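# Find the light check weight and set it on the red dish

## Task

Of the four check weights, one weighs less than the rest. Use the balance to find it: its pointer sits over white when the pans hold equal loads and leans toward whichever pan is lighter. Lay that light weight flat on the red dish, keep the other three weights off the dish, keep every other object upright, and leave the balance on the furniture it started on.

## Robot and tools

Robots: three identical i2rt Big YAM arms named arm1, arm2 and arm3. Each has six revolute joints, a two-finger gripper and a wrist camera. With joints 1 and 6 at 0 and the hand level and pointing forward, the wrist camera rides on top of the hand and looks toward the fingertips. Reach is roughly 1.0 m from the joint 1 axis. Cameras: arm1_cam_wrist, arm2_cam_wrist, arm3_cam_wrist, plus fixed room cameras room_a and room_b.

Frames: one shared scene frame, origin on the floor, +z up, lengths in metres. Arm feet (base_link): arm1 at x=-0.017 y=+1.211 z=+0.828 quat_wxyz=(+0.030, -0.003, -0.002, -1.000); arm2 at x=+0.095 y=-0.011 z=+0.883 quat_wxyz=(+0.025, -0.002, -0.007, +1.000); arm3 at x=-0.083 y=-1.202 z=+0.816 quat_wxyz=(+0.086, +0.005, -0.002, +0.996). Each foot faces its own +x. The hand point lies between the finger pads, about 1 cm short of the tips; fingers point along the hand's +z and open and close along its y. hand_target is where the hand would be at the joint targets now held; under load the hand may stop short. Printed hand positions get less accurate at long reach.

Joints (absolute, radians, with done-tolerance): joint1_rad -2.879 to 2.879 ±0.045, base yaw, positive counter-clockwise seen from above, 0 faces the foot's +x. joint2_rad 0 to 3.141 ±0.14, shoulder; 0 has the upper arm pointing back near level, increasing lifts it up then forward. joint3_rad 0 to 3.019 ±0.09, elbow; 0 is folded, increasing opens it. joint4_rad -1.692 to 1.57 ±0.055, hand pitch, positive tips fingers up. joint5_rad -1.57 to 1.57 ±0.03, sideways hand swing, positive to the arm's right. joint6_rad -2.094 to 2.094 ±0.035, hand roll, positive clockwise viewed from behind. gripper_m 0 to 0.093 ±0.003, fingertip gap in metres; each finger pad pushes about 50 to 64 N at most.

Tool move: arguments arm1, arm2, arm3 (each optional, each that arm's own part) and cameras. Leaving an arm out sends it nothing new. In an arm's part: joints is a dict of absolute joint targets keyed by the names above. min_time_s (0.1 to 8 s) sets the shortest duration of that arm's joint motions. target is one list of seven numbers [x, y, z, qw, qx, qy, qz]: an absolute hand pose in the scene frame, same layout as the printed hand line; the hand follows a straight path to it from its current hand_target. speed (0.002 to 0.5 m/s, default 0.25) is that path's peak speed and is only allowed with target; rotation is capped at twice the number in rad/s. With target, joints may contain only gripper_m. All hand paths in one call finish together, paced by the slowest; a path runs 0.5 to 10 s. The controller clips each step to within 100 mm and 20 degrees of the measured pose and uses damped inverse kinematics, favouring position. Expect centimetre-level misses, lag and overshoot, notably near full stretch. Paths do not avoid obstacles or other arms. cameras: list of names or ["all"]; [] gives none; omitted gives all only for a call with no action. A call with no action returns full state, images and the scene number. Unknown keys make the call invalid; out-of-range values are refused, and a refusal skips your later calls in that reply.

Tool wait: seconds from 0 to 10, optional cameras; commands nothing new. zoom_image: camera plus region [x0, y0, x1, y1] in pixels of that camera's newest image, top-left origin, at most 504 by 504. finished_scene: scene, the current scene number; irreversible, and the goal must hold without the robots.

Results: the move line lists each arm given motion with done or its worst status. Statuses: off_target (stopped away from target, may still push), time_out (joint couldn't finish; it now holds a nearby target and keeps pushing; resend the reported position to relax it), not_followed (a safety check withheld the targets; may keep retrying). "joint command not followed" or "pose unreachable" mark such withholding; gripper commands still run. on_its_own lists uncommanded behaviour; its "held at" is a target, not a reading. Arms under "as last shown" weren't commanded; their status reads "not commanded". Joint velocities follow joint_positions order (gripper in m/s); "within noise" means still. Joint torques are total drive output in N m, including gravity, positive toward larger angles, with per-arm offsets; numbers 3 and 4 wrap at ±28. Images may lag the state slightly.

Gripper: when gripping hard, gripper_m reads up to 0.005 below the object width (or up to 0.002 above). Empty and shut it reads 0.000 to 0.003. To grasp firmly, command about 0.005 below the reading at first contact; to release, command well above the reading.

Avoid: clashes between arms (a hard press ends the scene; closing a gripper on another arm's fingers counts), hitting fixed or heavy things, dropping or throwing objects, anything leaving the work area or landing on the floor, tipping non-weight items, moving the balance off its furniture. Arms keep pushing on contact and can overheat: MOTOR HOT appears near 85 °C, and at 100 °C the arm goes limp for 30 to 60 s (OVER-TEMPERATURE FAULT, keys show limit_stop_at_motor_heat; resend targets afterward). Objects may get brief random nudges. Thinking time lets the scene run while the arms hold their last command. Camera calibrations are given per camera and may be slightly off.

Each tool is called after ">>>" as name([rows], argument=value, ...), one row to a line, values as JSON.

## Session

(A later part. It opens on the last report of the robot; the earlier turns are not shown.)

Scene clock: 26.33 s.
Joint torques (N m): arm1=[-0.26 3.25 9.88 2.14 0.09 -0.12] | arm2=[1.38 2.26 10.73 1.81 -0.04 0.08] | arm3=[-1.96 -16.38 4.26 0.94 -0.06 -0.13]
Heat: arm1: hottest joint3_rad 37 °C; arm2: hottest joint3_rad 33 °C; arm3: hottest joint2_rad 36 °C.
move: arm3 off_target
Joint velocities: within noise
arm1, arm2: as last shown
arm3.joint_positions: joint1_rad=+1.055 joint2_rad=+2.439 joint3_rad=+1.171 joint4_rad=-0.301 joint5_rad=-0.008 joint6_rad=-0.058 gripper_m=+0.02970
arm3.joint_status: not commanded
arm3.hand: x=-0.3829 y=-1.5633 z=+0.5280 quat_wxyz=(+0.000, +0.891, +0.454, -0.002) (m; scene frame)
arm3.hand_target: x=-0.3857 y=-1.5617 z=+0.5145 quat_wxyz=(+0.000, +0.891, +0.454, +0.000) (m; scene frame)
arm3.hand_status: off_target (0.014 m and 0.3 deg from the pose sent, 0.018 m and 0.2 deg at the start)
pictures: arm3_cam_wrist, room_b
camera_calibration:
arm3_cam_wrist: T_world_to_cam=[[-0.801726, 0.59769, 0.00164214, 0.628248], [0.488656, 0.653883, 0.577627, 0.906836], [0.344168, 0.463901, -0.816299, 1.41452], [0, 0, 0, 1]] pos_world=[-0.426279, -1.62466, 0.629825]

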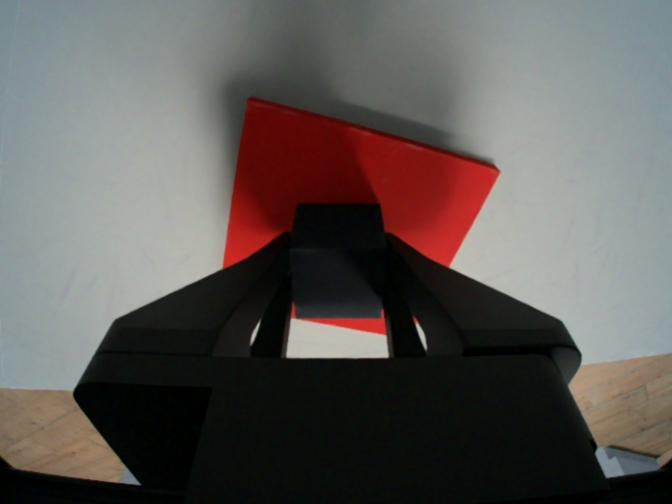

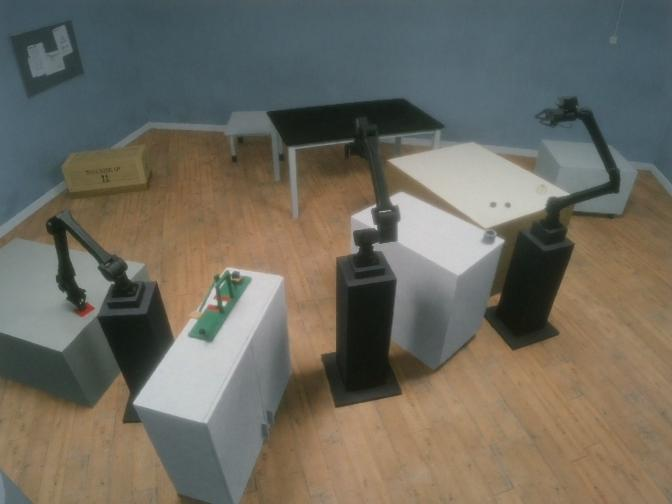

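>>> move(arm3={"joints":{"gripper_m":0.052}})

>>> move(arm3={"target":[-0.385,-1.562,0.65,0,0.891,0.454,0],"speed":0.15}, cameras=["arm3_cam_wrist","room_a","room_b"])

>>> zoom_image(camera="arm3_cam_wrist", region=[220, 0, 520, 240])

>>> zoom_image(camera="room_b", region=[60, 280, 110, 330])

Scene clock: 27.20 s.
Joint torques (N m): arm1=[-0.15 2.78 9.94 2.1 0.11 -0.14] | arm2=[1.49 2.37 10.7 1.73 -0.03 0.07] | arm3=[-1.85 -16.38 4.29 0.92 -0.06 -0.12]
Heat: arm1: hottest joint3_rad 37 °C; arm2: hottest joint3_rad 33 °C; arm3: hottest joint2_rad 36 °C.
move: arm3 done
Joint velocities: within noise
arm1, arm2: as last shown
arm3.joint_positions: joint1_rad=+1.055 joint2_rad=+2.439 joint3_rad=+1.171 joint4_rad=-0.300 joint5_rad=-0.008 joint6_rad=-0.058 gripper_m=+0.05185
arm3.joint_status: all done
arm3.hand: x=-0.3829 y=-1.5633 z=+0.5278 quat_wxyz=(+0.000, +0.891, +0.454, -0.002) (m; scene frame)
arm3.hand_target: x=-0.3856 y=-1.5616 z=+0.5144 quat_wxyz=(+0.000, +0.891, +0.454, +0.000) (m; scene frame)
arm3.hand_status: not commanded
pictures: none

Scene clock: 28.90 s.
Joint torques (N m): arm1=[-0.62 3.49 9.87 2.07 0.09 -0.15] | arm2=[1.44 2.37 10.71 1.76 -0.02 0.08] | arm3=[-1.96 -18.49 3.81 0.24 -0.06 -0.13]
Heat: arm1: hottest joint3_rad 37 °C; arm2: hottest joint3_rad 33 °C; arm3: hottest joint2_rad 37 °C.
move: arm3 done
Joint velocities: within noise
arm1, arm2: as last shown
arm3.joint_positions: joint1_rad=+1.054 joint2_rad=+2.146 joint3_rad=+1.086 joint4_rad=-0.508 joint5_rad=-0.008 joint6_rad=-0.059 gripper_m=+0.05193
arm3.joint_status: not commanded
arm3.hand: x=-0.3838 y=-1.5657 z=+0.6469 quat_wxyz=(+0.000, +0.891, +0.454, -0.002) (m; scene frame)
arm3.hand_target: x=-0.3849 y=-1.5619 z=+0.6499 quat_wxyz=(+0.000, +0.891, +0.454, +0.000) (m; scene frame)
arm3.hand_status: done (0.005 m and 0.2 deg from the pose sent, 0.122 m and 0.3 deg at the start)
pictures: arm3_cam_wrist, room_a, room_b
camera_calibration:
arm3_cam_wrist: T_world_to_cam=[[-0.801937, 0.597407, 0.00158556, 0.628317], [0.48823, 0.653848, 0.578025, 0.839752], [0.34428, 0.464314, -0.816017, 1.51347], [0, 0, 0, 1]] pos_world=[-0.42718, -1.62716, 0.748626]

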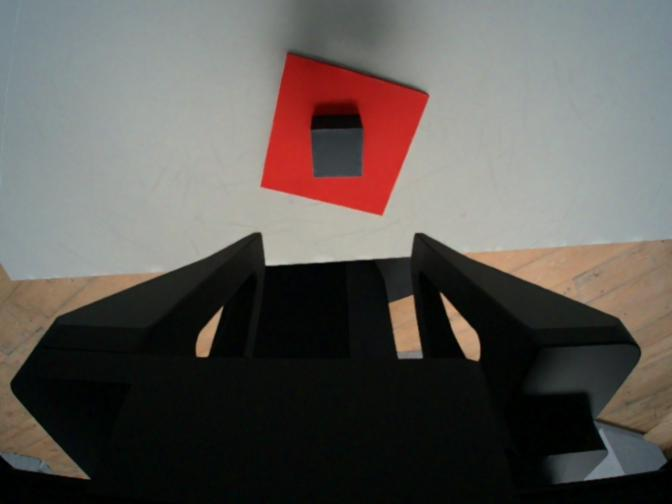

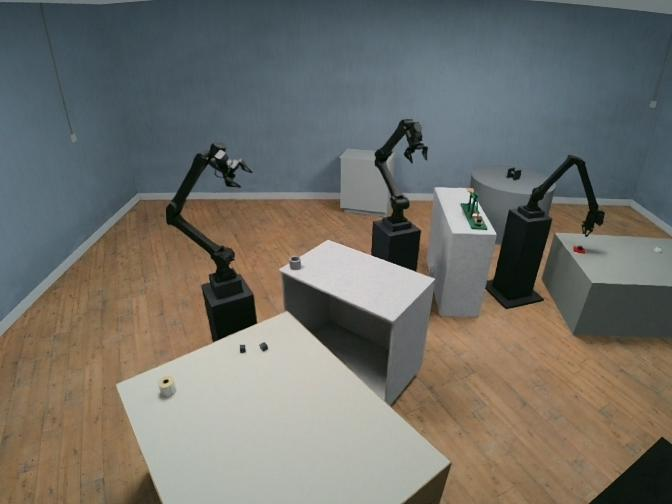

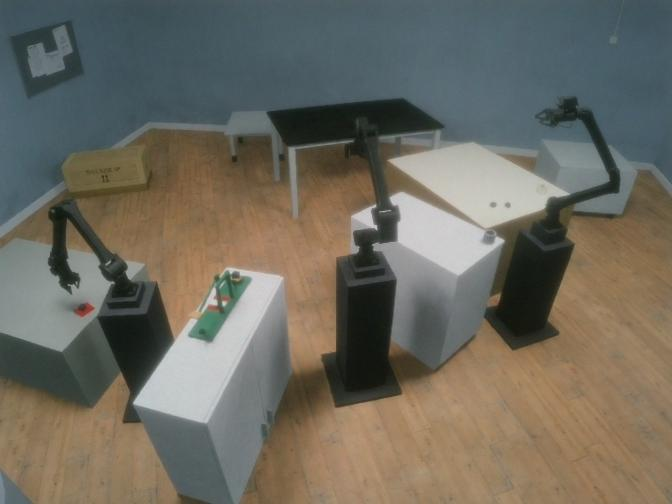

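Scaled by 1.680 from the camera's 672x504 image, which has a finer 960x720 frame.

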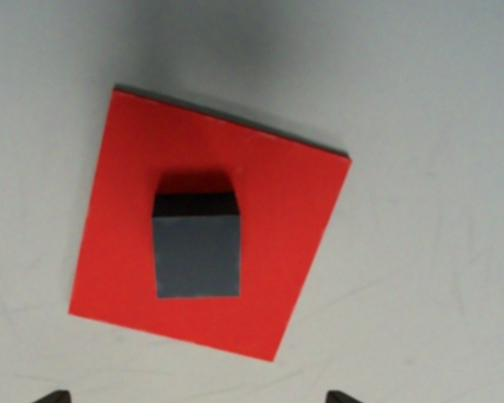

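Scaled by 10.080 from the camera's 672x504 image, which has a finer 960x720 frame.

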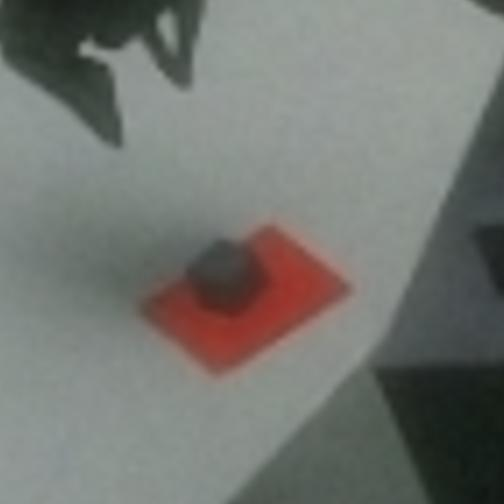

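>>> finished_scene(scene=2)

The scene is finished: the task was done.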